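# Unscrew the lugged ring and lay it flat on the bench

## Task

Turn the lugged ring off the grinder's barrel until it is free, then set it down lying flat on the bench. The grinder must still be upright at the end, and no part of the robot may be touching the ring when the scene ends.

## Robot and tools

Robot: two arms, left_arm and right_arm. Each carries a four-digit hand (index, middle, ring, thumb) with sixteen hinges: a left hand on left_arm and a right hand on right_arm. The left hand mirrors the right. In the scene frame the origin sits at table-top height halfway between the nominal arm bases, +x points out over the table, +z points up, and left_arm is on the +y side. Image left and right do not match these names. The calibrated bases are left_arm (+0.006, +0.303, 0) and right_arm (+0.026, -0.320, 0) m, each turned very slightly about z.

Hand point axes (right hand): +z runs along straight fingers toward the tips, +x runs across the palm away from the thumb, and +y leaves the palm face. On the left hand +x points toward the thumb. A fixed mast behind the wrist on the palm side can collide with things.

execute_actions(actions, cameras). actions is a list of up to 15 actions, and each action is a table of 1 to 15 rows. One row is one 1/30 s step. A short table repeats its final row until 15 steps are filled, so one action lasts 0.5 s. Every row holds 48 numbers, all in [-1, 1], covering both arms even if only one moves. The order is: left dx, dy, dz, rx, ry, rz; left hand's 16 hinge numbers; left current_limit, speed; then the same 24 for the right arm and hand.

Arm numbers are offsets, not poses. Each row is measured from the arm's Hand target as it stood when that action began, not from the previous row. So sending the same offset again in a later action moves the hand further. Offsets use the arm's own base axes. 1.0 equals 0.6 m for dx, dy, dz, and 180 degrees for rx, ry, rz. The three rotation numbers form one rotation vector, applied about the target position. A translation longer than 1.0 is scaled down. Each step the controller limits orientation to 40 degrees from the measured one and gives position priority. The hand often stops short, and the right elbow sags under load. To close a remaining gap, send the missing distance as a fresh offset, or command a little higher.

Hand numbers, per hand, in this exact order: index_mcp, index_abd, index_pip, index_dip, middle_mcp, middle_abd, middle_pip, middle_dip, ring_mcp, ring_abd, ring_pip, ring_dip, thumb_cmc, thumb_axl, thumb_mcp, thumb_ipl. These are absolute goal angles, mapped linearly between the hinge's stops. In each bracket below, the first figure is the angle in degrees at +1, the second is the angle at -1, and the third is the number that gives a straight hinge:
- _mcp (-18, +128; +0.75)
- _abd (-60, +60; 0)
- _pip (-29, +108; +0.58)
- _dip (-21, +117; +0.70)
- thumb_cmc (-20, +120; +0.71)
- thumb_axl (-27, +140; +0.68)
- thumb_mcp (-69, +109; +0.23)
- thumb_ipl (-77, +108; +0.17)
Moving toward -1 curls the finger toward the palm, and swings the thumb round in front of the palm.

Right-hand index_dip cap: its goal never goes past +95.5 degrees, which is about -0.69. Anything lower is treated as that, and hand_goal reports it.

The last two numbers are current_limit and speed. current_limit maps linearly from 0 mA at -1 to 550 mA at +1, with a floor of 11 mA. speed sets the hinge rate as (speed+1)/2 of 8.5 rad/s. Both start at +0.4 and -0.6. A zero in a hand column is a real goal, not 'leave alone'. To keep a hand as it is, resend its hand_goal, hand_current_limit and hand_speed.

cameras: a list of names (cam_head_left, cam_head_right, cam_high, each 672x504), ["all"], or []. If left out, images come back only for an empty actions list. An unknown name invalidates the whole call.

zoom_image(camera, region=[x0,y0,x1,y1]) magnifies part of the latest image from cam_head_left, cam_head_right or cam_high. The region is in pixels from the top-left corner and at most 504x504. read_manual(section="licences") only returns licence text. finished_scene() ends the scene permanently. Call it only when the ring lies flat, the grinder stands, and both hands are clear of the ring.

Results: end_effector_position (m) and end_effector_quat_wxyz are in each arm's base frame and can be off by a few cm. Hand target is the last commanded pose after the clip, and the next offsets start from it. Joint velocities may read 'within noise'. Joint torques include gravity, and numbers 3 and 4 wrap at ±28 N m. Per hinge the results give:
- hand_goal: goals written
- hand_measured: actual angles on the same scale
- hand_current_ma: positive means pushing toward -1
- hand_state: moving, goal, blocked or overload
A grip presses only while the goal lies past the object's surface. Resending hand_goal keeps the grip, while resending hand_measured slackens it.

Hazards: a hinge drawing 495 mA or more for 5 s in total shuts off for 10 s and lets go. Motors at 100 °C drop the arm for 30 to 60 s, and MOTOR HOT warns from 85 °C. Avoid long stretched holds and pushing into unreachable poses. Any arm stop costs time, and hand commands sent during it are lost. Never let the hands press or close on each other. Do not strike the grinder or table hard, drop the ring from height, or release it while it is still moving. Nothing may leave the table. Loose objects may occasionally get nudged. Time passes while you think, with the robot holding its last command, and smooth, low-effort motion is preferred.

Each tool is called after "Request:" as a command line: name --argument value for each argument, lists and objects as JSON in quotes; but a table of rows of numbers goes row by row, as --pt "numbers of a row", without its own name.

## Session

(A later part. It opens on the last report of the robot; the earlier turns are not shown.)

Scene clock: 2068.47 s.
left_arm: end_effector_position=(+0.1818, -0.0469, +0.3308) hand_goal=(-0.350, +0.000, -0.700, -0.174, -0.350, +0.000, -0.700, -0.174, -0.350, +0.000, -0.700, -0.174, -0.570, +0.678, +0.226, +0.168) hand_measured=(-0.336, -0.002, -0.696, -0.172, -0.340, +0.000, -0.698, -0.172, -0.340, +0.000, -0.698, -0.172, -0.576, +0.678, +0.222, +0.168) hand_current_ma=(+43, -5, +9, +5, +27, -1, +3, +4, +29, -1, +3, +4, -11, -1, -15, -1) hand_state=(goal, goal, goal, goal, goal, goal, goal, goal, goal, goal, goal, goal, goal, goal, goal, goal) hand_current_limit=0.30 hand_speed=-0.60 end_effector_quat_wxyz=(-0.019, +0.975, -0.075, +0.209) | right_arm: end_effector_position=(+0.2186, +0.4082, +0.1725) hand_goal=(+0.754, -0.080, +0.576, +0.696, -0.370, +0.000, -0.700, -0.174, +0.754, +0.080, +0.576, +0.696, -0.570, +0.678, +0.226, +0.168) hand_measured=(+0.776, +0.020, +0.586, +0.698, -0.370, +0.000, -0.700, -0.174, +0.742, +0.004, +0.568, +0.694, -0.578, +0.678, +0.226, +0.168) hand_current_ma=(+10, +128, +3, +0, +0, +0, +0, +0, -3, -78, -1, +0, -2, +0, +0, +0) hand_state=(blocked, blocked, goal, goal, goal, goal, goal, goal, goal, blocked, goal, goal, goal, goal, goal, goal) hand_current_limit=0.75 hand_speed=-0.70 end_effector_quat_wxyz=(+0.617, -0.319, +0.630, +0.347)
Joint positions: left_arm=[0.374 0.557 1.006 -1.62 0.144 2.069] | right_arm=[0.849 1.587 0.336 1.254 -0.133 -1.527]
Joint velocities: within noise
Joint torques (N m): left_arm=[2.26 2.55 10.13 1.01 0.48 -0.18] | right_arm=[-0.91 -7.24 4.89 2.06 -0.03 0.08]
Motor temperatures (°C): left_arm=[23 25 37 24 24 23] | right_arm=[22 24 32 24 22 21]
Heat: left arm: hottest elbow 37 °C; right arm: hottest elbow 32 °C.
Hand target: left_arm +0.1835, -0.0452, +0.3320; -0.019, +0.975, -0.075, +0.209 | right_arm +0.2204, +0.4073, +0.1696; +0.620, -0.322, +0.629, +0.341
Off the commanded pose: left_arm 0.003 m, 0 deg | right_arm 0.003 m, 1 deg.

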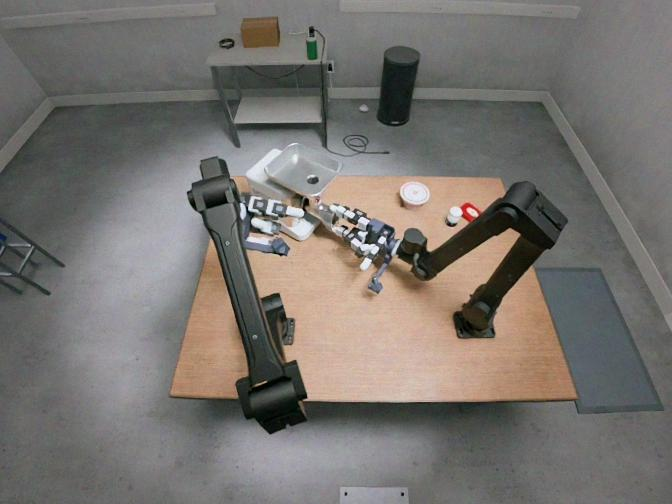

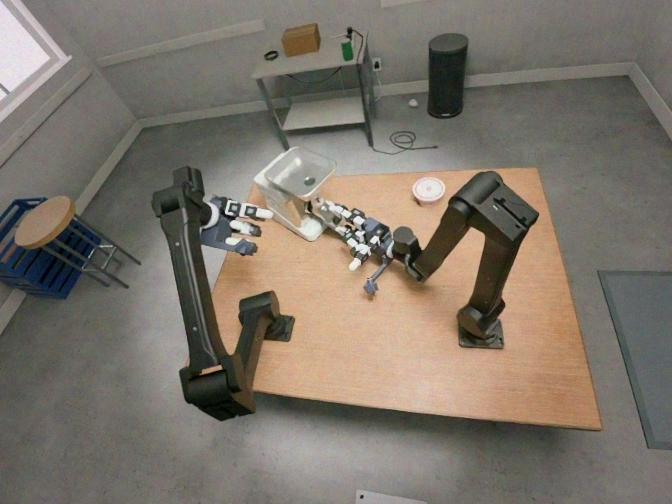

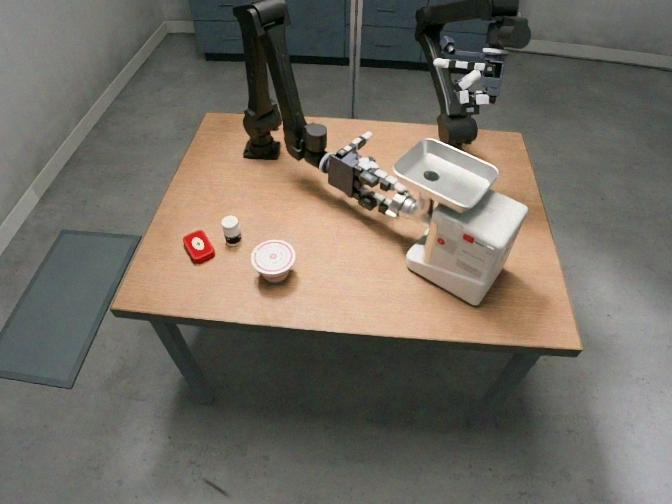

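Request:
zoom_image --camera "cam_high" --region '[360, 150, 460, 250]'

Request:
zoom_image --camera "cam_head_left" --region '[280, 170, 380, 245]'

Scaled by 5.040 from the camera's 672x504 image, which has a finer 960x720 frame.

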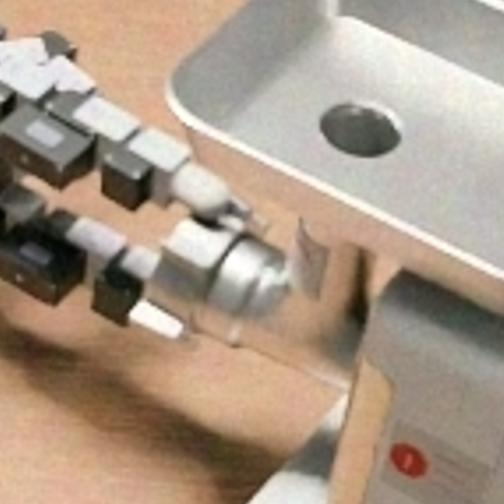

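Scaled by 5.040 from the camera's 672x504 image, which has a finer 960x720 frame.

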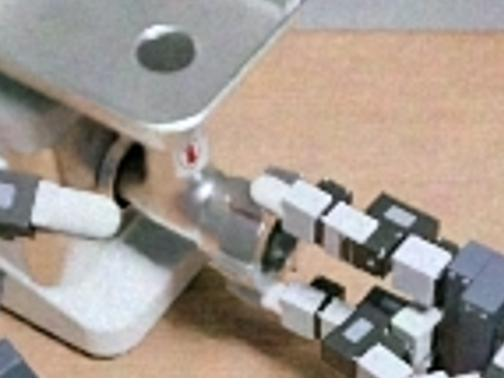

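Request:
execute_actions --actions '[[[0,0,0,0,0,0,-0.35,0,-0.7,-0.174,-0.35,0,-0.7,-0.174,-0.35,0,-0.7,-0.174,-0.571,0.678,0.226,0.168,0.3,-0.6,0,0,0,0,0,0,0.754,-0.25,0.576,0.696,-0.37,0,-0.7,-0.174,0.754,0.25,0.576,0.696,-0.571,0.678,0.226,0.168,0.7,-0.7]],[[-0,0,0,0,0,0,-0.35,0,-0.7,-0.174,-0.35,0,-0.7,-0.174,-0.35,0,-0.7,-0.174,-0.571,0.678,0.226,0.168,0.3,-0.6,-0.0093,-0.0138,0,0,0,0,0.754,-0.25,0.576,0.696,-0.37,0,-0.7,-0.174,0.754,0.25,0.576,0.696,-0.571,0.678,0.226,0.168,0.7,-0.7]],[[-0,0,0,0,0,0,-0.35,0,-0.7,-0.174,-0.35,0,-0.7,-0.174,-0.35,0,-0.7,-0.174,-0.571,0.678,0.226,0.168,0.3,-0.6,-0.0093,-0.0138,0,0,0,0,0.754,-0.25,0.576,0.696,-0.37,0,-0.7,-0.174,0.754,0.25,0.576,0.696,-0.571,0.678,0.226,0.168,0.7,-0.7]]]' --cameras '["cam_high","cam_head_left"]'

Request:
zoom_image --camera "cam_high" --region '[360, 150, 460, 250]'

Request:
zoom_image --camera "cam_head_left" --region '[280, 170, 380, 245]'

Scene clock: 2077.80 s.
left_arm: end_effector_position=(+0.1818, -0.0469, +0.3308) hand_goal=(-0.350, +0.000, -0.700, -0.174, -0.350, +0.000, -0.700, -0.174, -0.350, +0.000, -0.700, -0.174, -0.570, +0.678, +0.226, +0.168) hand_measured=(-0.336, -0.002, -0.696, -0.172, -0.340, +0.000, -0.698, -0.172, -0.340, +0.000, -0.698, -0.172, -0.576, +0.678, +0.222, +0.168) hand_current_ma=(+43, -5, +9, +5, +27, -1, +3, +4, +29, -1, +3, +4, -11, -1, -15, -1) hand_state=(goal, goal, goal, goal, goal, goal, goal, goal, goal, goal, goal, goal, goal, goal, goal, goal) hand_current_limit=0.30 hand_speed=-0.60 end_effector_quat_wxyz=(-0.019, +0.975, -0.075, +0.209) | right_arm: end_effector_position=(+0.2064, +0.3937, +0.1676) hand_goal=(+0.754, -0.250, +0.576, +0.696, -0.370, +0.000, -0.700, -0.174, +0.754, +0.250, +0.576, +0.696, -0.570, +0.678, +0.226, +0.168) hand_measured=(+0.770, +0.002, +0.586, +0.698, -0.370, +0.000, -0.700, -0.174, +0.748, +0.004, +0.570, +0.694, -0.578, +0.678, +0.226, +0.168) hand_current_ma=(+6, +468, +3, +0, +0, +0, +0, +0, -1, -467, -1, +0, -2, +0, +0, +0) hand_state=(goal, blocked, goal, goal, goal, goal, goal, goal, goal, blocked, goal, goal, goal, goal, goal, goal) hand_current_limit=0.70 hand_speed=-0.70 end_effector_quat_wxyz=(+0.613, -0.323, +0.633, +0.345)
Joint positions: left_arm=[0.374 0.557 1.006 -1.62 0.144 2.069] | right_arm=[0.845 1.561 0.284 1.265 -0.139 -1.532]
Joint torques (N m): left_arm=[2.26 2.55 10.14 1.02 0.48 -0.18] | right_arm=[-0.91 -6.71 4.36 2.52 -0.19 0.11]
Heat: left arm: hottest elbow 37 °C; right arm: hottest elbow 32 °C.
Hand target: left_arm +0.1835, -0.0452, +0.3320; -0.019, +0.975, -0.075, +0.209 | right_arm +0.2092, +0.3908, +0.1699; +0.620, -0.322, +0.629, +0.341
Off the commanded pose: left_arm 0.003 m, 0 deg | right_arm 0.005 m, 1 deg.
Images, in order (width x height): cam_head_left 672x504, cam_high 672x504.

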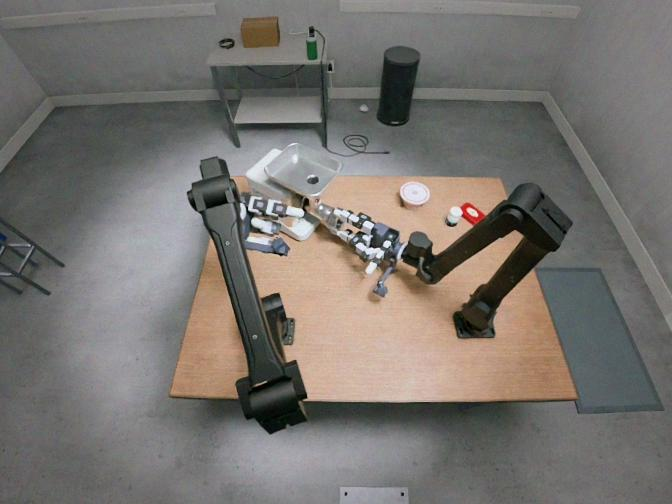

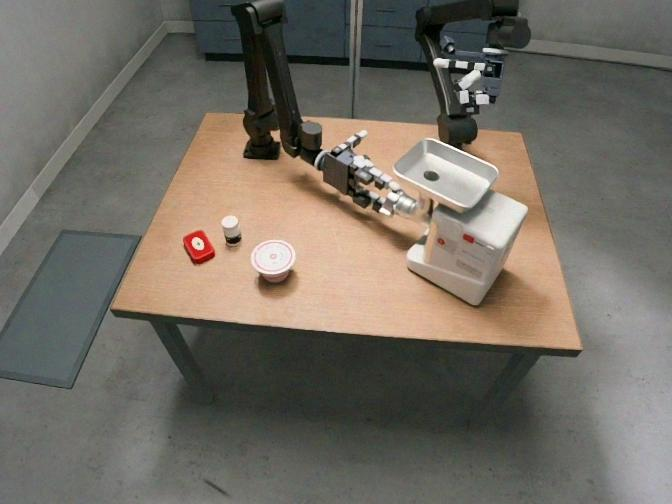

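Scaled by 5.040 from the camera's 672x504 image, which has a finer 960x720 frame.

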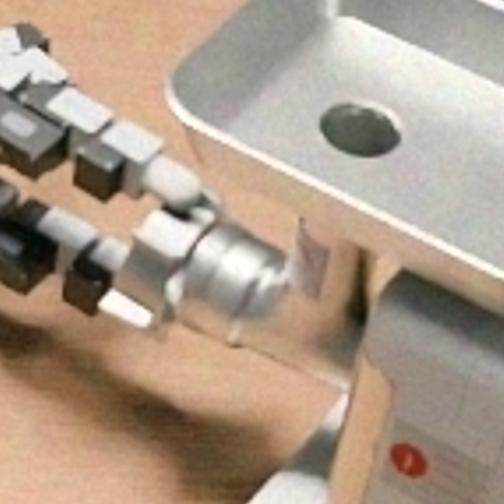

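Scaled by 5.040 from the camera's 672x504 image, which has a finer 960x720 frame.

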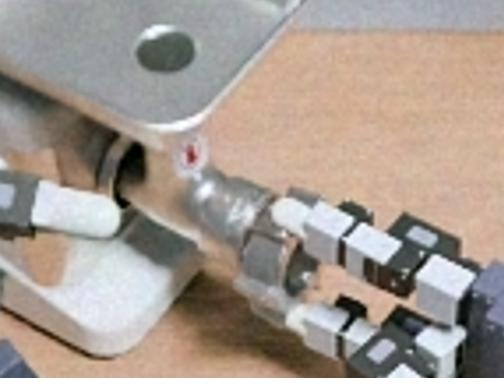

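Request:
execute_actions --actions '[[[-0,0,0,0,0,0,-0.35,0,-0.7,-0.174,-0.35,0,-0.7,-0.174,-0.35,0,-0.7,-0.174,-0.571,0.678,0.226,0.168,0.3,-0.6,-0.0093,-0.0138,0.004,0,0,0,0.754,-0.25,0.576,0.696,-0.37,0,-0.7,-0.174,0.754,0.25,0.576,0.696,-0.571,0.678,0.226,0.168,0.7,-0.7]],[[-0,0,0,0,0,0,-0.35,0,-0.7,-0.174,-0.35,0,-0.7,-0.174,-0.35,0,-0.7,-0.174,-0.571,0.678,0.226,0.168,0.3,-0.6,-0.0093,-0.0138,0.002,0,0,0,0.754,-0.25,0.576,0.696,-0.37,0,-0.7,-0.174,0.754,0.25,0.576,0.696,-0.571,0.678,0.226,0.168,0.7,-0.7]]]' --cameras '["cam_high","cam_head_left"]'

Request:
zoom_image --camera "cam_high" --region '[360, 150, 460, 250]'

Request:
zoom_image --camera "cam_head_left" --region '[280, 170, 380, 245]'

Scene clock: 2086.63 s.
left_arm: end_effector_position=(+0.1818, -0.0469, +0.3308) hand_goal=(-0.350, +0.000, -0.700, -0.174, -0.350, +0.000, -0.700, -0.174, -0.350, +0.000, -0.700, -0.174, -0.570, +0.678, +0.226, +0.168) hand_measured=(-0.336, -0.002, -0.696, -0.172, -0.340, +0.000, -0.698, -0.172, -0.340, +0.000, -0.698, -0.172, -0.576, +0.678, +0.222, +0.168) hand_current_ma=(+43, -5, +9, +5, +27, -1, +3, +4, +29, -1, +3, +4, -11, -1, -15, -1) hand_state=(goal, goal, goal, goal, goal, goal, goal, goal, goal, goal, goal, goal, goal, goal, goal, goal) hand_current_limit=0.30 hand_speed=-0.60 end_effector_quat_wxyz=(-0.019, +0.975, -0.075, +0.209) | right_arm: end_effector_position=(+0.1952, +0.3775, +0.1648) hand_goal=(+0.754, -0.250, +0.576, +0.696, -0.370, +0.000, -0.700, -0.174, +0.754, +0.250, +0.576, +0.696, -0.570, +0.678, +0.226, +0.168) hand_measured=(+0.770, +0.002, +0.586, +0.698, -0.370, +0.000, -0.700, -0.174, +0.748, +0.004, +0.570, +0.694, -0.578, +0.678, +0.226, +0.168) hand_current_ma=(+6, +468, +3, +0, +0, +0, +0, +0, -1, -467, -1, +0, -2, +0, +0, +0) hand_state=(goal, blocked, goal, goal, goal, goal, goal, goal, goal, blocked, goal, goal, goal, goal, goal, goal) hand_current_limit=0.70 hand_speed=-0.70 end_effector_quat_wxyz=(+0.608, -0.325, +0.638, +0.343)
Joint positions: left_arm=[0.374 0.557 1.006 -1.62 0.144 2.069] | right_arm=[0.835 1.522 0.232 1.265 -0.149 -1.532]
Joint torques (N m): left_arm=[2.26 2.55 10.13 1.02 0.48 -0.18] | right_arm=[-0.97 -7.82 4.56 2.09 -0.13 0.12]
Heat: left arm: hottest elbow 37 °C; right arm: hottest elbow 32 °C.
Hand target: left_arm +0.1835, -0.0452, +0.3320; -0.019, +0.975, -0.075, +0.209 | right_arm +0.1982, +0.3742, +0.1735; +0.620, -0.322, +0.629, +0.341
Off the commanded pose: left_arm 0.003 m, 0 deg | right_arm 0.010 m, 2 deg.
Images, in order (width x height): cam_head_left 672x504, cam_high 672x504.

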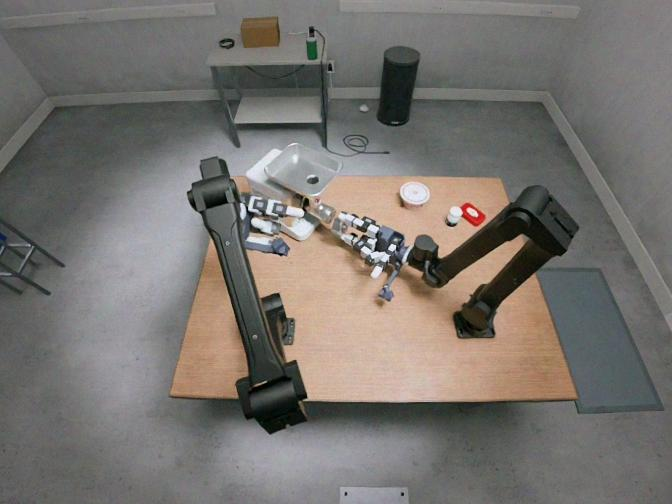

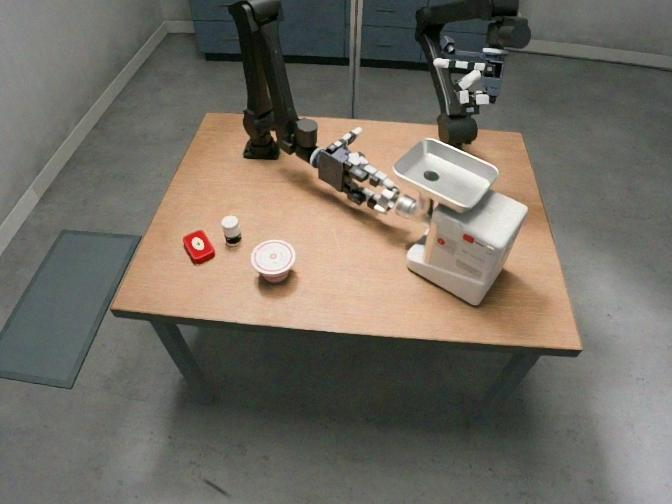

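Scaled by 5.040 from the camera's 672x504 image, which has a finer 960x720 frame.

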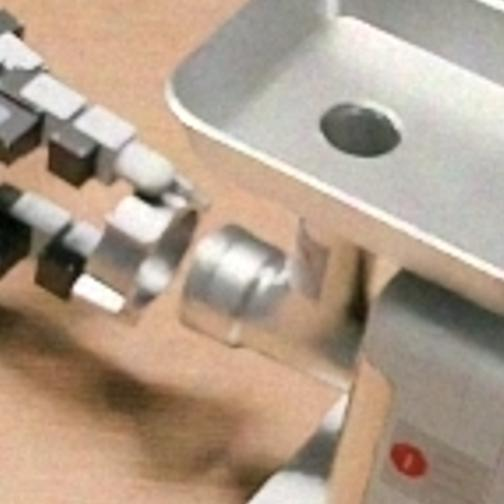

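Scaled by 5.040 from the camera's 672x504 image, which has a finer 960x720 frame.

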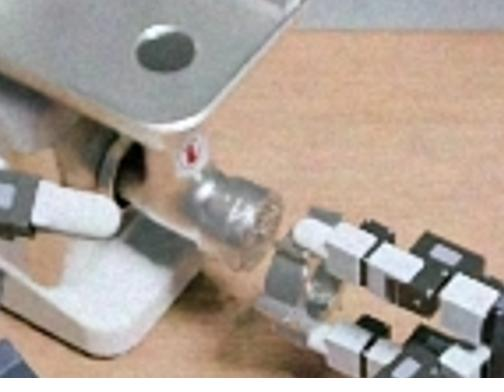

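Request:
execute_actions --actions '[[[0,0,0,0,0,0,-0.35,0,-0.7,-0.174,-0.35,0,-0.7,-0.174,-0.35,0,-0.7,-0.174,-0.571,0.678,0.226,0.168,0.3,-0.6,-0.014,-0.0207,0.01,0,0,0,0.754,-0.25,0.576,0.696,-0.37,0,-0.7,-0.174,0.754,0.25,0.576,0.696,-0.571,0.678,0.226,0.168,0.7,-0.7]],[[0,0,0,0,0,0,-0.35,0,-0.7,-0.174,-0.35,0,-0.7,-0.174,-0.35,0,-0.7,-0.174,-0.571,0.678,0.226,0.168,0.3,-0.6,-0.02,-0.03,0.015,0,0,0,0.754,-0.25,0.576,0.696,-0.37,0,-0.7,-0.174,0.754,0.25,0.576,0.696,-0.571,0.678,0.226,0.168,0.7,-0.7]],[[0,0,0,0,0,0,-0.35,0,-0.7,-0.174,-0.35,0,-0.7,-0.174,-0.35,0,-0.7,-0.174,-0.571,0.678,0.226,0.168,0.3,-0.6,-0.02,-0.03,0.015,0,0,0,0.754,-0.25,0.576,0.696,-0.37,0,-0.7,-0.174,0.754,0.25,0.576,0.696,-0.571,0.678,0.226,0.168,0.7,-0.7]]]' --cameras '["cam_high","cam_head_left"]'

Request:
zoom_image --camera "cam_high" --region '[340, 150, 440, 250]'

Scene clock: 2123.80 s.
left_arm: end_effector_position=(+0.1818, -0.0469, +0.3308) hand_goal=(-0.350, +0.000, -0.700, -0.174, -0.350, +0.000, -0.700, -0.174, -0.350, +0.000, -0.700, -0.174, -0.570, +0.678, +0.226, +0.168) hand_measured=(-0.336, -0.002, -0.696, -0.172, -0.340, +0.000, -0.698, -0.172, -0.340, +0.000, -0.698, -0.172, -0.576, +0.678, +0.222, +0.168) hand_current_ma=(+43, -5, +9, +5, +27, -1, +3, +4, +29, -1, +3, +4, -11, -1, -15, -1) hand_state=(goal, goal, goal, goal, goal, goal, goal, goal, goal, goal, goal, goal, goal, goal, goal, goal) hand_current_limit=0.30 hand_speed=-0.60 end_effector_quat_wxyz=(-0.019, +0.975, -0.075, +0.209) | right_arm: end_effector_position=(+0.1621, +0.3270, +0.1945) hand_goal=(+0.754, -0.250, +0.576, +0.696, -0.370, +0.000, -0.700, -0.174, +0.754, +0.250, +0.576, +0.696, -0.570, +0.678, +0.226, +0.168) hand_measured=(+0.770, +0.002, +0.586, +0.698, -0.368, +0.000, -0.700, -0.174, +0.746, +0.004, +0.570, +0.694, -0.578, +0.678, +0.226, +0.168) hand_current_ma=(+6, +468, +3, +0, +0, +0, +0, +0, -2, -467, -1, +0, -2, +0, +0, +0) hand_state=(goal, blocked, goal, goal, goal, goal, goal, goal, goal, blocked, goal, goal, goal, goal, goal, goal) hand_current_limit=0.70 hand_speed=-0.70 end_effector_quat_wxyz=(+0.614, -0.323, +0.632, +0.345)
Joint positions: left_arm=[0.374 0.557 1.006 -1.62 0.144 2.069] | right_arm=[0.787 1.16 0.095 1.056 -0.198 -1.532]
Joint torques (N m): left_arm=[2.26 2.55 10.13 1.01 0.48 -0.18] | right_arm=[-1.14 -2.9 6.82 2 -0.16 0.14]
Heat: left arm: hottest elbow 37 °C; right arm: hottest elbow 32 °C.
Hand target: left_arm +0.1835, -0.0452, +0.3320; -0.019, +0.975, -0.075, +0.209 | right_arm +0.1658, +0.3258, +0.1974; +0.620, -0.322, +0.629, +0.341
Off the commanded pose: left_arm 0.003 m, 0 deg | right_arm 0.005 m, 1 deg.
Images, in order (width x height): cam_head_left 672x504, cam_high 672x504.

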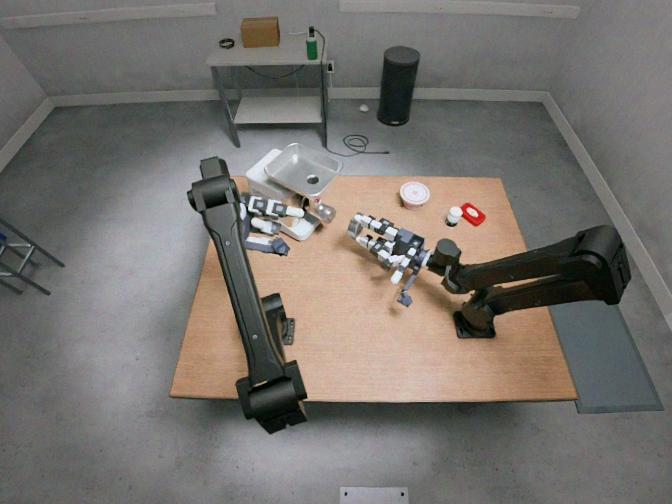

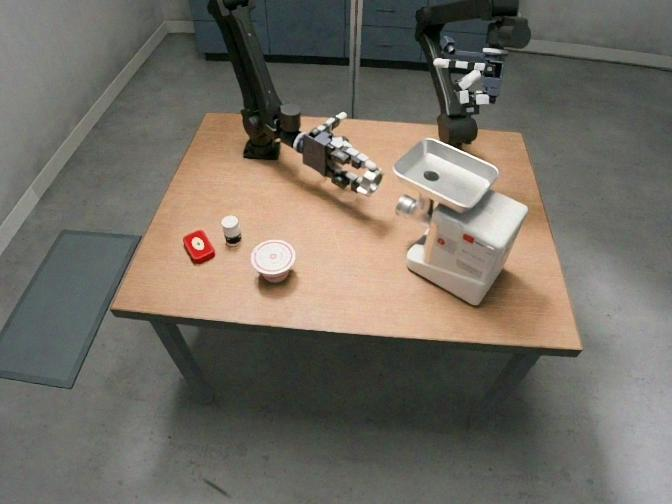

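Scaled by 5.040 from the camera's 672x504 image, which has a finer 960x720 frame.

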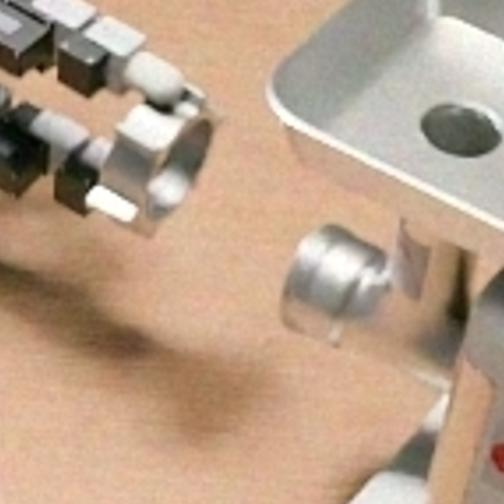

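Request:
execute_actions --actions '[[[0,0,0,0,0,0,-0.35,0,-0.7,-0.174,-0.35,0,-0.7,-0.174,-0.35,0,-0.7,-0.174,-0.571,0.678,0.226,0.168,0.3,-0.6,-0.005,-0.0075,0.0185,-0.04606,0.03106,0,0.754,-0.25,0.576,0.696,-0.37,0,-0.7,-0.174,0.754,0.25,0.576,0.696,-0.571,0.678,0.226,0.168,0.7,-0.7]],[[0,0,0,0,0,0,-0.35,0,-0.7,-0.174,-0.35,0,-0.7,-0.174,-0.35,0,-0.7,-0.174,-0.571,0.678,0.226,0.168,0.3,-0.6,-0.002,-0.0029,0.0164,-0.04606,0.03106,0,0.754,-0.25,0.576,0.696,-0.37,0,-0.7,-0.174,0.754,0.25,0.576,0.696,-0.571,0.678,0.226,0.168,0.7,-0.7]],[[0,0,0,0,0,0,-0.35,0,-0.7,-0.174,-0.35,0,-0.7,-0.174,-0.35,0,-0.7,-0.174,-0.571,0.678,0.226,0.168,0.3,-0.6,0.0007,0.0011,0.0134,-0.04606,0.03106,0,0.754,-0.25,0.576,0.696,-0.37,0,-0.7,-0.174,0.754,0.25,0.576,0.696,-0.571,0.678,0.226,0.168,0.7,-0.7]]]' --cameras '["cam_high","cam_head_left"]'

Request:
zoom_image --camera "cam_high" --region '[320, 130, 420, 230]'

Scene clock: 2131.67 s.
left_arm: end_effector_position=(+0.1818, -0.0469, +0.3308) hand_goal=(-0.350, +0.000, -0.700, -0.174, -0.350, +0.000, -0.700, -0.174, -0.350, +0.000, -0.700, -0.174, -0.570, +0.678, +0.226, +0.168) hand_measured=(-0.336, -0.002, -0.696, -0.172, -0.340, +0.000, -0.698, -0.172, -0.340, +0.000, -0.698, -0.172, -0.576, +0.678, +0.222, +0.168) hand_current_ma=(+43, -5, +9, +5, +27, -1, +3, +4, +29, -1, +3, +4, -11, -1, -15, -1) hand_state=(goal, goal, goal, goal, goal, goal, goal, goal, goal, goal, goal, goal, goal, goal, goal, goal) hand_current_limit=0.30 hand_speed=-0.60 end_effector_quat_wxyz=(-0.019, +0.975, -0.075, +0.209) | right_arm: end_effector_position=(+0.1520, +0.3060, +0.1856) hand_goal=(+0.754, -0.250, +0.576, +0.696, -0.370, +0.000, -0.700, -0.174, +0.754, +0.250, +0.576, +0.696, -0.570, +0.678, +0.226, +0.168) hand_measured=(+0.768, -0.004, +0.586, +0.698, -0.368, +0.000, -0.700, -0.174, +0.744, +0.004, +0.570, +0.694, -0.580, +0.678, +0.226, +0.168) hand_current_ma=(+4, +467, +2, +0, +0, +0, +0, +0, -3, -467, -1, +0, -3, +0, +0, +0) hand_state=(goal, blocked, goal, goal, goal, goal, goal, goal, goal, blocked, goal, goal, goal, goal, goal, goal) hand_current_limit=0.70 hand_speed=-0.70 end_effector_quat_wxyz=(+0.410, -0.392, +0.790, +0.233)
Joint positions: left_arm=[0.374 0.557 1.006 -1.62 0.144 2.069] | right_arm=[0.767 0.629 0.345 -0.315 -0.175 -1.633]
Joint torques (N m): left_arm=[2.26 2.55 10.13 1.02 0.48 -0.18] | right_arm=[-0.03 0.03 17.24 1.68 -0.17 0.11]
Heat: left arm: hottest elbow 37 °C; right arm: hottest elbow 32 °C.
Hand target: left_arm +0.1835, -0.0452, +0.3320; -0.019, +0.975, -0.075, +0.209 | right_arm +0.1620, +0.3201, +0.2263; +0.439, -0.395, +0.771, +0.241
Off the commanded pose: left_arm 0.003 m, 0 deg | right_arm 0.044 m, 4 deg.
Images, in order (width x height): cam_head_left 672x504, cam_high 672x504.

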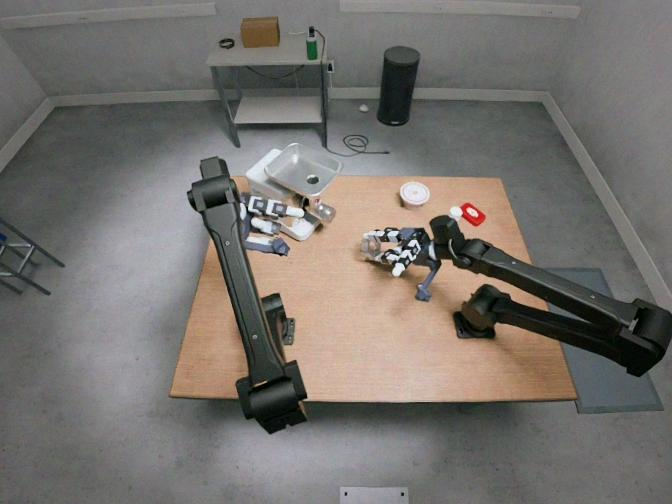

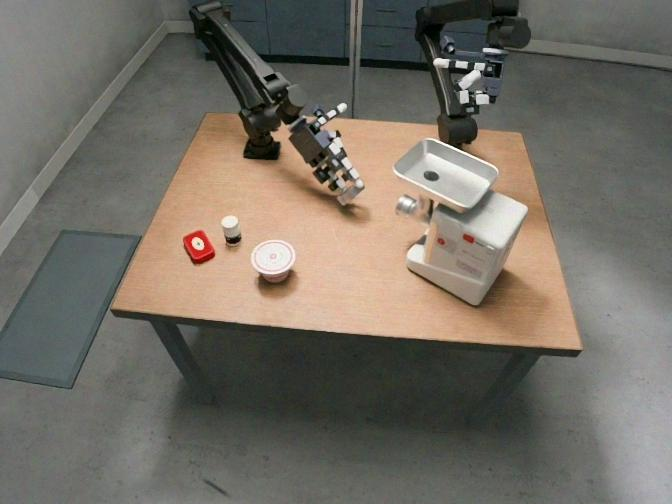

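Scaled by 5.040 from the camera's 672x504 image, which has a finer 960x720 frame.

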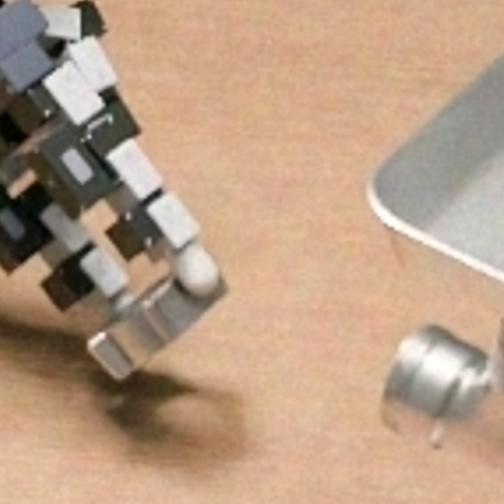

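Request:
execute_actions --actions '[[[0,0,0,0,0,0,-0.35,0,-0.7,-0.174,-0.35,0,-0.7,-0.174,-0.35,0,-0.7,-0.174,-0.571,0.678,0.226,0.168,0.3,-0.6,0.0032,0.0047,0.0228,-0.04606,0.03106,0,0.754,-0.25,0.576,0.696,-0.37,0,-0.7,-0.174,0.754,0.25,0.576,0.696,-0.571,0.678,0.226,0.168,0.7,-0.7]],[[0,0,0,0,0,0,-0.35,0,-0.7,-0.174,-0.35,0,-0.7,-0.174,-0.35,0,-0.7,-0.174,-0.571,0.678,0.226,0.168,0.3,-0.6,0.0052,0.0077,0.0183,-0.04606,0.03106,0,0.754,-0.25,0.576,0.696,-0.37,0,-0.7,-0.174,0.754,0.25,0.576,0.696,-0.571,0.678,0.226,0.168,0.7,-0.7]],[[0,0,0,0,0,0,-0.35,0,-0.7,-0.174,-0.35,0,-0.7,-0.174,-0.35,0,-0.7,-0.174,-0.571,0.678,0.226,0.168,0.3,-0.6,0.0068,0.0101,0.0133,-0.04606,0.03106,0,0.754,-0.25,0.576,0.696,-0.37,0,-0.7,-0.174,0.754,0.25,0.576,0.696,-0.571,0.678,0.226,0.168,0.7,-0.7]]]' --cameras '["cam_high","cam_head_left"]'

Request:
zoom_image --camera "cam_high" --region '[290, 130, 390, 230]'

Scene clock: 2139.03 s.
left_arm: end_effector_position=(+0.1818, -0.0469, +0.3308) hand_goal=(-0.350, +0.000, -0.700, -0.174, -0.350, +0.000, -0.700, -0.174, -0.350, +0.000, -0.700, -0.174, -0.570, +0.678, +0.226, +0.168) hand_measured=(-0.336, -0.002, -0.696, -0.172, -0.340, +0.000, -0.698, -0.172, -0.340, +0.000, -0.698, -0.172, -0.576, +0.678, +0.222, +0.168) hand_current_ma=(+43, -5, +9, +5, +27, -1, +3, +4, +29, -1, +3, +4, -11, -1, -15, -1) hand_state=(goal, goal, goal, goal, goal, goal, goal, goal, goal, goal, goal, goal, goal, goal, goal, goal) hand_current_limit=0.30 hand_speed=-0.60 end_effector_quat_wxyz=(-0.019, +0.975, -0.075, +0.209) | right_arm: end_effector_position=(+0.1645, +0.3206, +0.2231) hand_goal=(+0.754, -0.250, +0.576, +0.696, -0.370, +0.000, -0.700, -0.174, +0.754, +0.250, +0.576, +0.696, -0.570, +0.678, +0.226, +0.168) hand_measured=(+0.762, -0.006, +0.582, +0.698, -0.364, +0.000, -0.700, -0.174, +0.744, +0.002, +0.570, +0.694, -0.580, +0.678, +0.224, +0.168) hand_current_ma=(+2, +468, +1, +0, +1, +0, +0, +0, -3, -467, -1, +0, -2, +0, +0, +0) hand_state=(goal, blocked, goal, goal, goal, goal, goal, goal, goal, blocked, goal, goal, goal, goal, goal, goal) hand_current_limit=0.70 hand_speed=-0.70 end_effector_quat_wxyz=(+0.196, -0.434, +0.872, +0.114)
Joint positions: left_arm=[0.374 0.557 1.006 -1.62 0.144 2.069] | right_arm=[0.819 0.924 0.817 -1.011 -0.075 -1.66]
Joint torques (N m): left_arm=[2.26 2.55 10.14 1.01 0.48 -0.18] | right_arm=[0.62 -4.07 16.24 0.81 -0.2 0]
Heat: left arm: hottest elbow 37 °C; right arm: hottest elbow 36 °C.
Hand target: left_arm +0.1835, -0.0452, +0.3320; -0.019, +0.975, -0.075, +0.209 | right_arm +0.1710, +0.3337, +0.2589; +0.227, -0.441, +0.859, +0.124
Off the commanded pose: left_arm 0.003 m, 0 deg | right_arm 0.039 m, 4 deg.
Images, in order (width x height): cam_head_left 672x504, cam_high 672x504.

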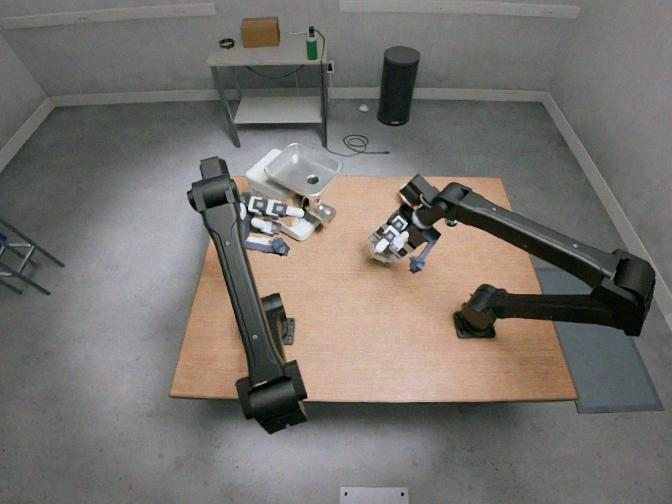

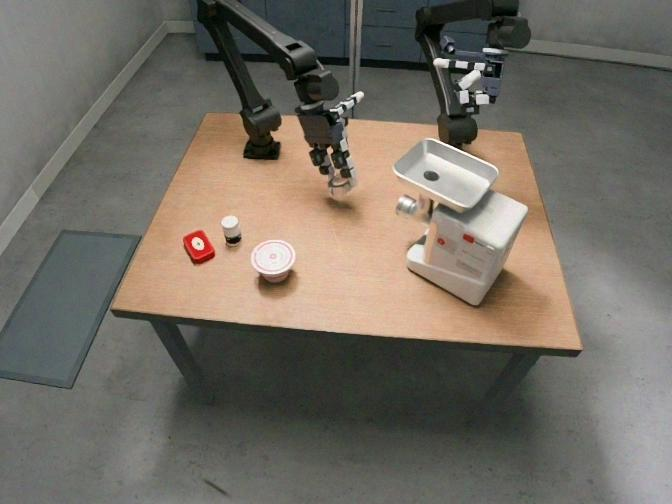

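Scaled by 5.040 from the camera's 672x504 image, which has a finer 960x720 frame.

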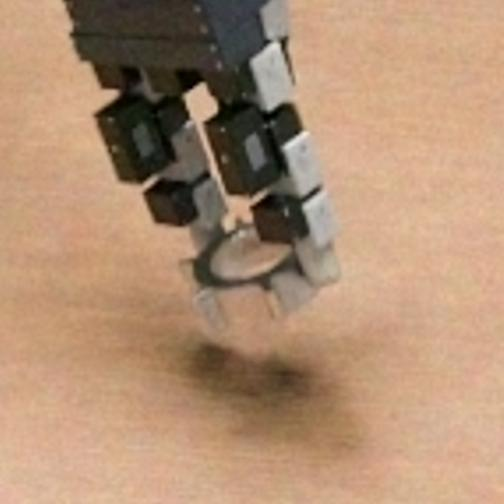

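Request:
execute_actions --actions '[[[0,0,0,0,0,0,-0.35,0,-0.7,-0.174,-0.35,0,-0.7,-0.174,-0.35,0,-0.7,-0.174,-0.571,0.678,0.226,0.168,0.3,-0.6,0.0181,0.0268,-0.0172,-0.04606,0.03106,0,0.754,-0.25,0.576,0.696,-0.37,0,-0.7,-0.174,0.754,0.25,0.576,0.696,-0.571,0.678,0.226,0.168,0.7,-0.7]],[[0,0,0,0,0,0,-0.35,0,-0.7,-0.174,-0.35,0,-0.7,-0.174,-0.35,0,-0.7,-0.174,-0.571,0.678,0.226,0.168,0.3,-0.6,0.0185,0.0275,-0.023,-0.04606,0.03106,0,0.754,-0.25,0.576,0.696,-0.37,0,-0.7,-0.174,0.754,0.25,0.576,0.696,-0.571,0.678,0.226,0.168,0.7,-0.7]],[[0,0,0,0,0,0,-0.35,0,-0.7,-0.174,-0.35,0,-0.7,-0.174,-0.35,0,-0.7,-0.174,-0.571,0.678,0.226,0.168,0.3,-0.6,0.0111,0.0164,-0.0172,-0.02764,0.01864,0,0.754,-0.25,0.576,0.696,-0.37,0,-0.7,-0.174,0.754,0.25,0.576,0.696,-0.571,0.678,0.226,0.168,0.7,-0.7]]]' --cameras '["cam_high","cam_head_left"]'

Request:
zoom_image --camera "cam_high" --region '[290, 130, 390, 230]'

Request:
zoom_image --camera "cam_head_left" --region '[330, 190, 450, 280]'

Scene clock: 2147.83 s.
left_arm: end_effector_position=(+0.1818, -0.0469, +0.3308) hand_goal=(-0.350, +0.000, -0.700, -0.174, -0.350, +0.000, -0.700, -0.174, -0.350, +0.000, -0.700, -0.174, -0.570, +0.678, +0.226, +0.168) hand_measured=(-0.336, -0.002, -0.696, -0.172, -0.340, +0.000, -0.698, -0.172, -0.340, +0.000, -0.698, -0.172, -0.576, +0.678, +0.222, +0.168) hand_current_ma=(+43, -5, +9, +5, +27, -1, +3, +4, +29, -1, +3, +4, -11, -1, -15, -1) hand_state=(goal, goal, goal, goal, goal, goal, goal, goal, goal, goal, goal, goal, goal, goal, goal, goal) hand_current_limit=0.30 hand_speed=-0.60 end_effector_quat_wxyz=(-0.019, +0.975, -0.075, +0.209) | right_arm: end_effector_position=(+0.1912, +0.3594, +0.1989) hand_goal=(+0.754, -0.250, +0.576, +0.696, -0.370, +0.000, -0.700, -0.174, +0.754, +0.250, +0.576, +0.696, -0.570, +0.678, +0.226, +0.168) hand_measured=(+0.760, -0.006, +0.580, +0.698, -0.364, +0.000, -0.700, -0.174, +0.744, +0.002, +0.570, +0.694, -0.572, +0.678, +0.224, +0.168) hand_current_ma=(+1, +467, +1, +0, +1, +0, +0, +0, -3, -467, -1, +0, +0, +0, +0, +0) hand_state=(goal, blocked, goal, goal, goal, goal, goal, goal, goal, blocked, goal, goal, goal, goal, goal, goal) hand_current_limit=0.70 hand_speed=-0.70 end_effector_quat_wxyz=(+0.005, -0.455, +0.890, +0.007)
Joint positions: left_arm=[0.374 0.557 1.006 -1.62 0.144 2.069] | right_arm=[0.865 1.342 1.16 -1.372 -0.009 -1.651]
Joint torques (N m): left_arm=[2.26 2.55 10.14 1.02 0.48 -0.18] | right_arm=[0.79 -9.17 14.63 -0.01 -0.15 0.09]
Motor temperatures (°C): left_arm=[23 25 37 24 24 23] | right_arm=[22 24 37 23 22 21]
Heat: left arm: hottest elbow 37 °C; right arm: hottest elbow 37 °C.
Hand target: left_arm +0.1835, -0.0452, +0.3320; -0.019, +0.975, -0.075, +0.209 | right_arm +0.1997, +0.3761, +0.2246; +0.031, -0.456, +0.889, +0.016
Off the commanded pose: left_arm 0.003 m, 0 deg | right_arm 0.032 m, 3 deg.
Images, in order (width x height): cam_head_left 672x504, cam_high 672x504.

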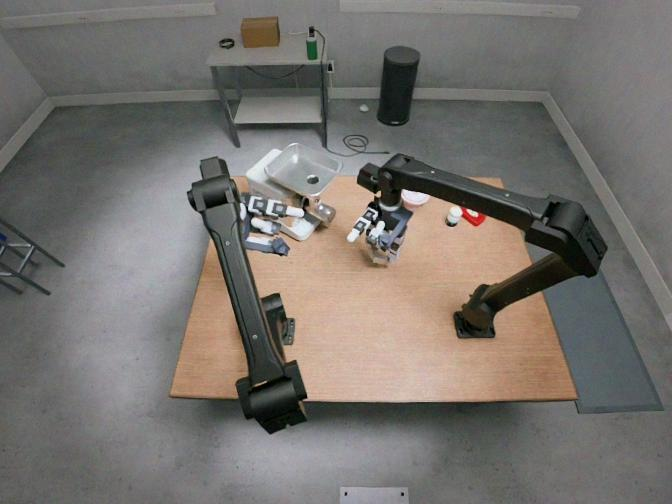

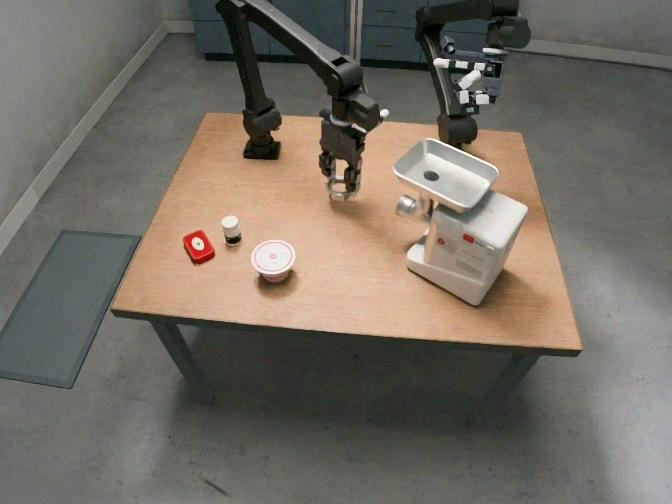

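Scaled by 5.040 from the camera's 672x504 image, which has a finer 960x720 frame.

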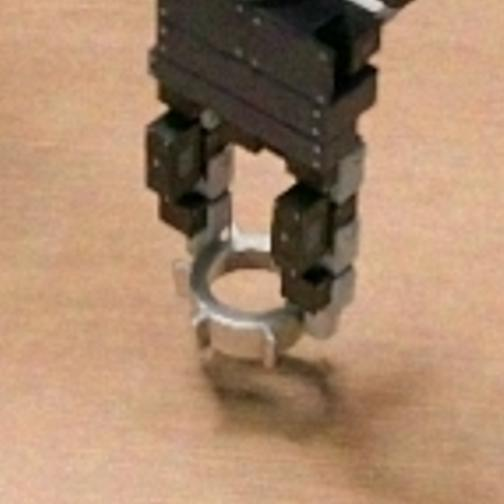

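Scaled by 4.200 from the camera's 672x504 image, which has a finer 960x720 frame.

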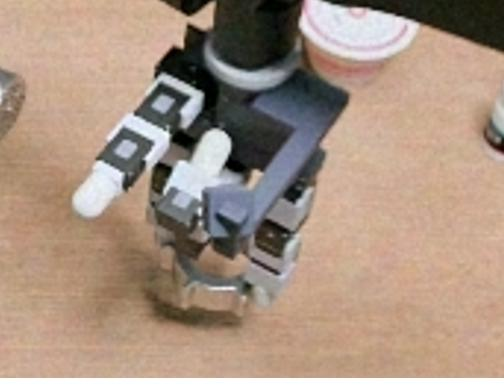

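Request:
execute_actions --actions '[[[0,0,0,0,0,0,-0.35,0,-0.7,-0.174,-0.35,0,-0.7,-0.174,-0.35,0,-0.7,-0.174,-0.571,0.678,0.226,0.168,0.3,-0.6,0,0,-0.033,-0.0046,0.0031,0,0.754,-0.25,0.576,0.696,-0.37,0,-0.7,-0.174,0.754,0.25,0.576,0.696,-0.571,0.678,0.226,0.168,0.7,-0.7]],[[0,0,0,0,0,0,-0.35,0,-0.7,-0.174,-0.35,0,-0.7,-0.174,-0.35,0,-0.7,-0.174,-0.571,0.678,0.226,0.168,0.3,-0.6,0,0,-0.025,0,0,0,0.754,-0.25,0.576,0.696,-0.37,0,-0.7,-0.174,0.754,0.25,0.576,0.696,-0.571,0.678,0.226,0.168,0.7,-0.7]]]' --cameras '["cam_high","cam_head_left"]'

Request:
zoom_image --camera "cam_high" --region '[310, 150, 370, 210]'

Request:
zoom_image --camera "cam_head_left" --region '[350, 220, 410, 280]'

Scene clock: 2155.53 s.
left_arm: end_effector_position=(+0.1818, -0.0469, +0.3308) hand_goal=(-0.350, +0.000, -0.700, -0.174, -0.350, +0.000, -0.700, -0.174, -0.350, +0.000, -0.700, -0.174, -0.570, +0.678, +0.226, +0.168) hand_measured=(-0.336, -0.002, -0.696, -0.172, -0.340, +0.000, -0.698, -0.172, -0.340, +0.000, -0.698, -0.172, -0.576, +0.678, +0.222, +0.168) hand_current_ma=(+43, -5, +9, +5, +27, -1, +3, +4, +29, -1, +3, +4, -11, -1, -15, -1) hand_state=(goal, goal, goal, goal, goal, goal, goal, goal, goal, goal, goal, goal, goal, goal, goal, goal) hand_current_limit=0.30 hand_speed=-0.60 end_effector_quat_wxyz=(-0.019, +0.975, -0.075, +0.209) | right_arm: end_effector_position=(+0.2002, +0.3701, +0.1930) hand_goal=(+0.754, -0.250, +0.576, +0.696, -0.370, +0.000, -0.700, -0.174, +0.754, +0.250, +0.576, +0.696, -0.570, +0.678, +0.226, +0.168) hand_measured=(+0.760, -0.006, +0.580, +0.698, -0.364, +0.000, -0.700, -0.174, +0.744, +0.002, +0.570, +0.694, -0.572, +0.678, +0.224, +0.168) hand_current_ma=(+1, +467, +1, +0, +1, +0, +0, +0, -3, -467, -1, +0, +0, +0, +0, +0) hand_state=(goal, blocked, goal, goal, goal, goal, goal, goal, goal, blocked, goal, goal, goal, goal, goal, goal) hand_current_limit=0.70 hand_speed=-0.70 end_effector_quat_wxyz=(+0.022, -0.455, +0.890, +0.013)
Joint positions: left_arm=[0.374 0.557 1.006 -1.62 0.144 2.069] | right_arm=[0.866 1.36 1.16 -1.32 -0.007 -1.649]
Joint torques (N m): left_arm=[2.26 2.55 10.13 1.01 0.48 -0.18] | right_arm=[0.26 -8.29 9.66 0.77 -0.11 0.11]
Heat: left arm: hottest elbow 37 °C; right arm: hottest elbow 38 °C.
Hand target: left_arm +0.1835, -0.0452, +0.3320; -0.019, +0.975, -0.075, +0.209 | right_arm +0.1996, +0.3761, +0.1897; +0.023, -0.456, +0.889, +0.012
Off the commanded pose: left_arm 0.003 m, 0 deg | right_arm 0.007 m, 0 deg.
Images, in order (width x height): cam_head_left 672x504, cam_high 672x504.

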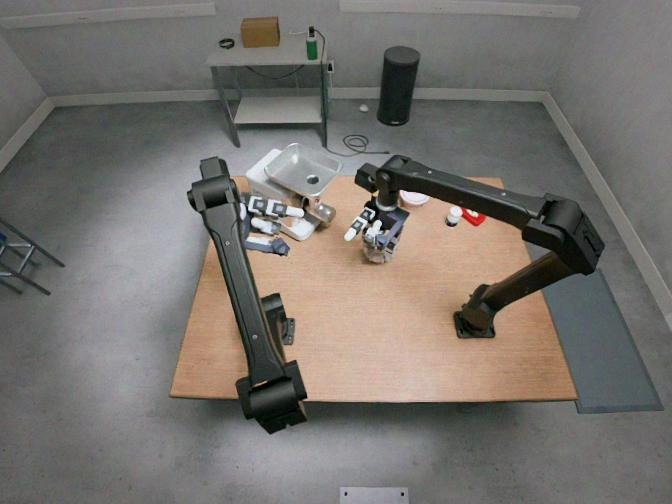

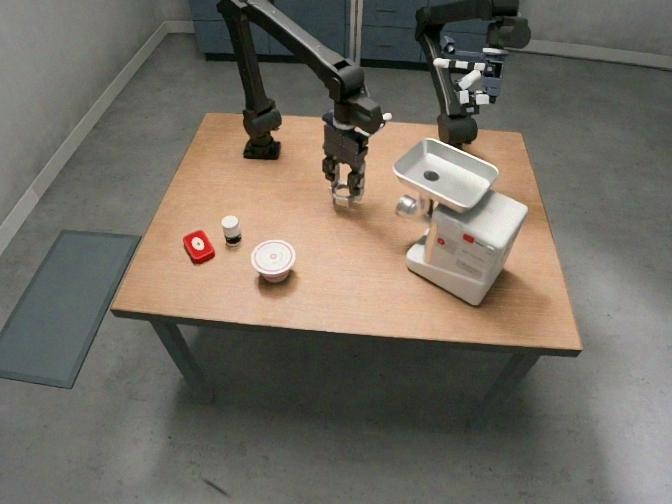

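Scaled by 8.400 from the camera's 672x504 image, which has a finer 960x720 frame.

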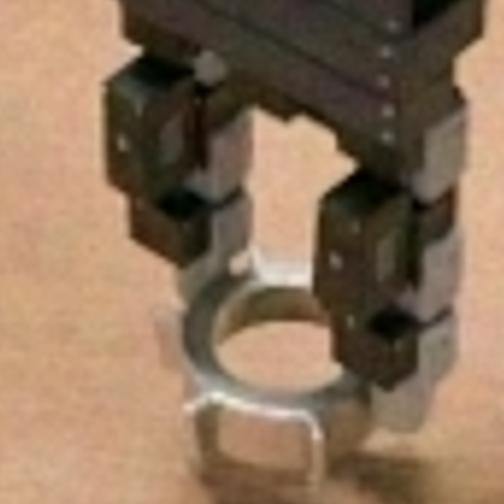

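Scaled by 8.400 from the camera's 672x504 image, which has a finer 960x720 frame.

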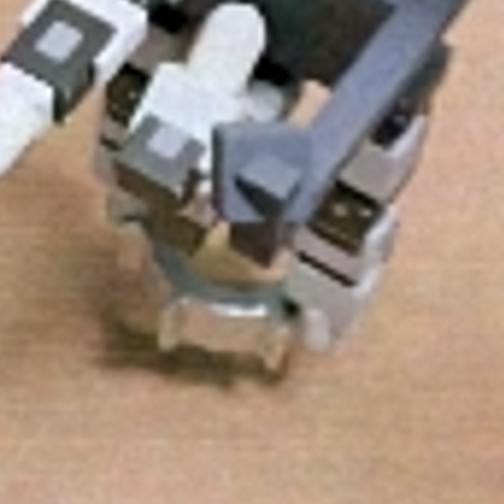

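Request:
execute_actions --actions '[[[0,0,0,0,0,0,-0.35,0,-0.7,-0.174,-0.35,0,-0.7,-0.174,-0.35,0,-0.7,-0.174,-0.571,0.678,0.226,0.168,0.3,-0.6,0,0,-0.025,-0.0134,0.009,0,0.754,-0.25,0.576,0.696,-0.37,0,-0.7,-0.174,0.754,0.25,0.576,0.696,-0.571,0.678,0.226,0.168,0.7,-0.7]],[[0,0,0,0,0,0,-0.35,0,-0.7,-0.174,-0.35,0,-0.7,-0.174,-0.35,0,-0.7,-0.174,-0.571,0.678,0.226,0.168,0.3,-0.6,0,0,-0.02,0,0,0,0.754,-0.25,0.576,0.696,-0.37,0,-0.7,-0.174,0.754,0.25,0.576,0.696,-0.571,0.678,0.226,0.168,0.7,-0.7]]]' --cameras '["cam_high","cam_head_left"]'

Request:
zoom_image --camera "cam_high" --region '[310, 150, 370, 210]'

Request:
zoom_image --camera "cam_head_left" --region '[350, 220, 410, 280]'

Scene clock: 2177.07 s.
left_arm: end_effector_position=(+0.1818, -0.0469, +0.3308) hand_goal=(-0.350, +0.000, -0.700, -0.174, -0.350, +0.000, -0.700, -0.174, -0.350, +0.000, -0.700, -0.174, -0.570, +0.678, +0.226, +0.168) hand_measured=(-0.336, -0.002, -0.696, -0.172, -0.340, +0.000, -0.698, -0.172, -0.340, +0.000, -0.698, -0.172, -0.576, +0.678, +0.222, +0.168) hand_current_ma=(+43, -5, +9, +5, +27, -1, +3, +4, +29, -1, +3, +4, -11, -1, -15, -1) hand_state=(goal, goal, goal, goal, goal, goal, goal, goal, goal, goal, goal, goal, goal, goal, goal, goal) hand_current_limit=0.30 hand_speed=-0.60 end_effector_quat_wxyz=(-0.019, +0.975, -0.075, +0.209) | right_arm: end_effector_position=(+0.2031, +0.3731, +0.1697) hand_goal=(+0.754, -0.250, +0.576, +0.696, -0.370, +0.000, -0.700, -0.174, +0.754, +0.250, +0.576, +0.696, -0.570, +0.678, +0.226, +0.168) hand_measured=(+0.760, -0.006, +0.580, +0.698, -0.364, +0.000, -0.700, -0.174, +0.744, +0.002, +0.570, +0.694, -0.572, +0.678, +0.224, +0.168) hand_current_ma=(+1, +468, +1, +0, +1, +0, +0, +0, -3, -467, -1, +0, +0, +0, +0, +0) hand_state=(goal, blocked, goal, goal, goal, goal, goal, goal, goal, blocked, goal, goal, goal, goal, goal, goal) hand_current_limit=0.70 hand_speed=-0.70 end_effector_quat_wxyz=(+0.003, -0.455, +0.891, +0.002)
Joint positions: left_arm=[0.374 0.557 1.006 -1.62 0.144 2.069] | right_arm=[0.868 1.411 1.151 -1.303 -0.001 -1.648]
Joint torques (N m): left_arm=[2.26 2.55 10.14 1.01 0.48 -0.18] | right_arm=[0.56 -8.76 8.5 0.85 -0.1 0.11]
Heat: left arm: hottest elbow 37 °C; right arm: hottest elbow 38 °C.
Hand target: left_arm +0.1835, -0.0452, +0.3320; -0.019, +0.975, -0.075, +0.209 | right_arm +0.1997, +0.3760, +0.1626; +0.001, -0.456, +0.890, +0.000
Off the commanded pose: left_arm 0.003 m, 0 deg | right_arm 0.008 m, 0 deg.
Images, in order (width x height): cam_head_left 672x504, cam_high 672x504.

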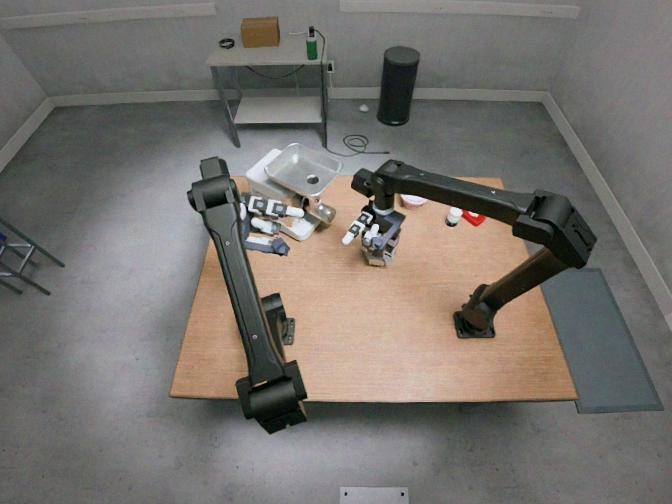

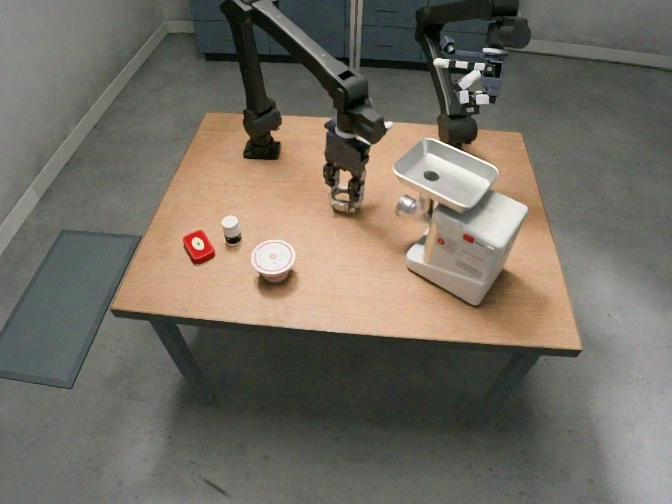

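Scaled by 8.400 from the camera's 672x504 image, which has a finer 960x720 frame.

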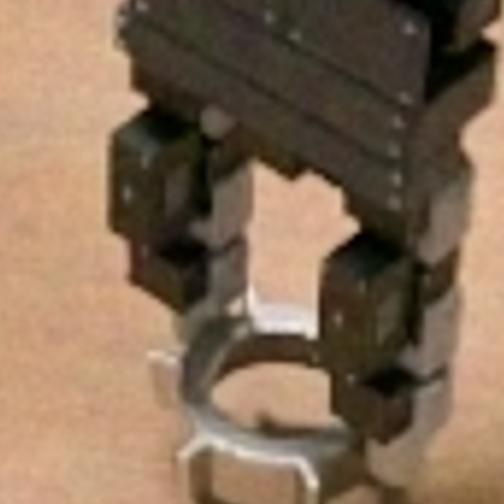

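Scaled by 8.400 from the camera's 672x504 image, which has a finer 960x720 frame.

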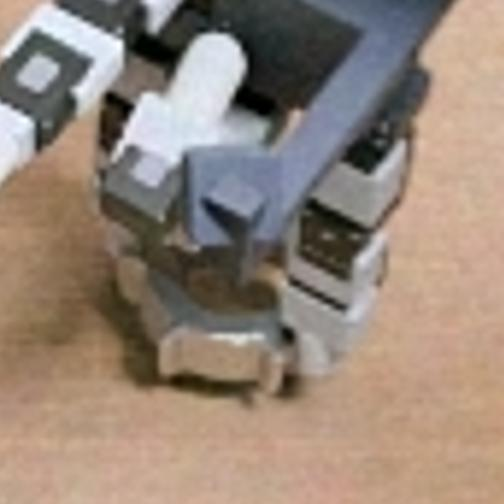

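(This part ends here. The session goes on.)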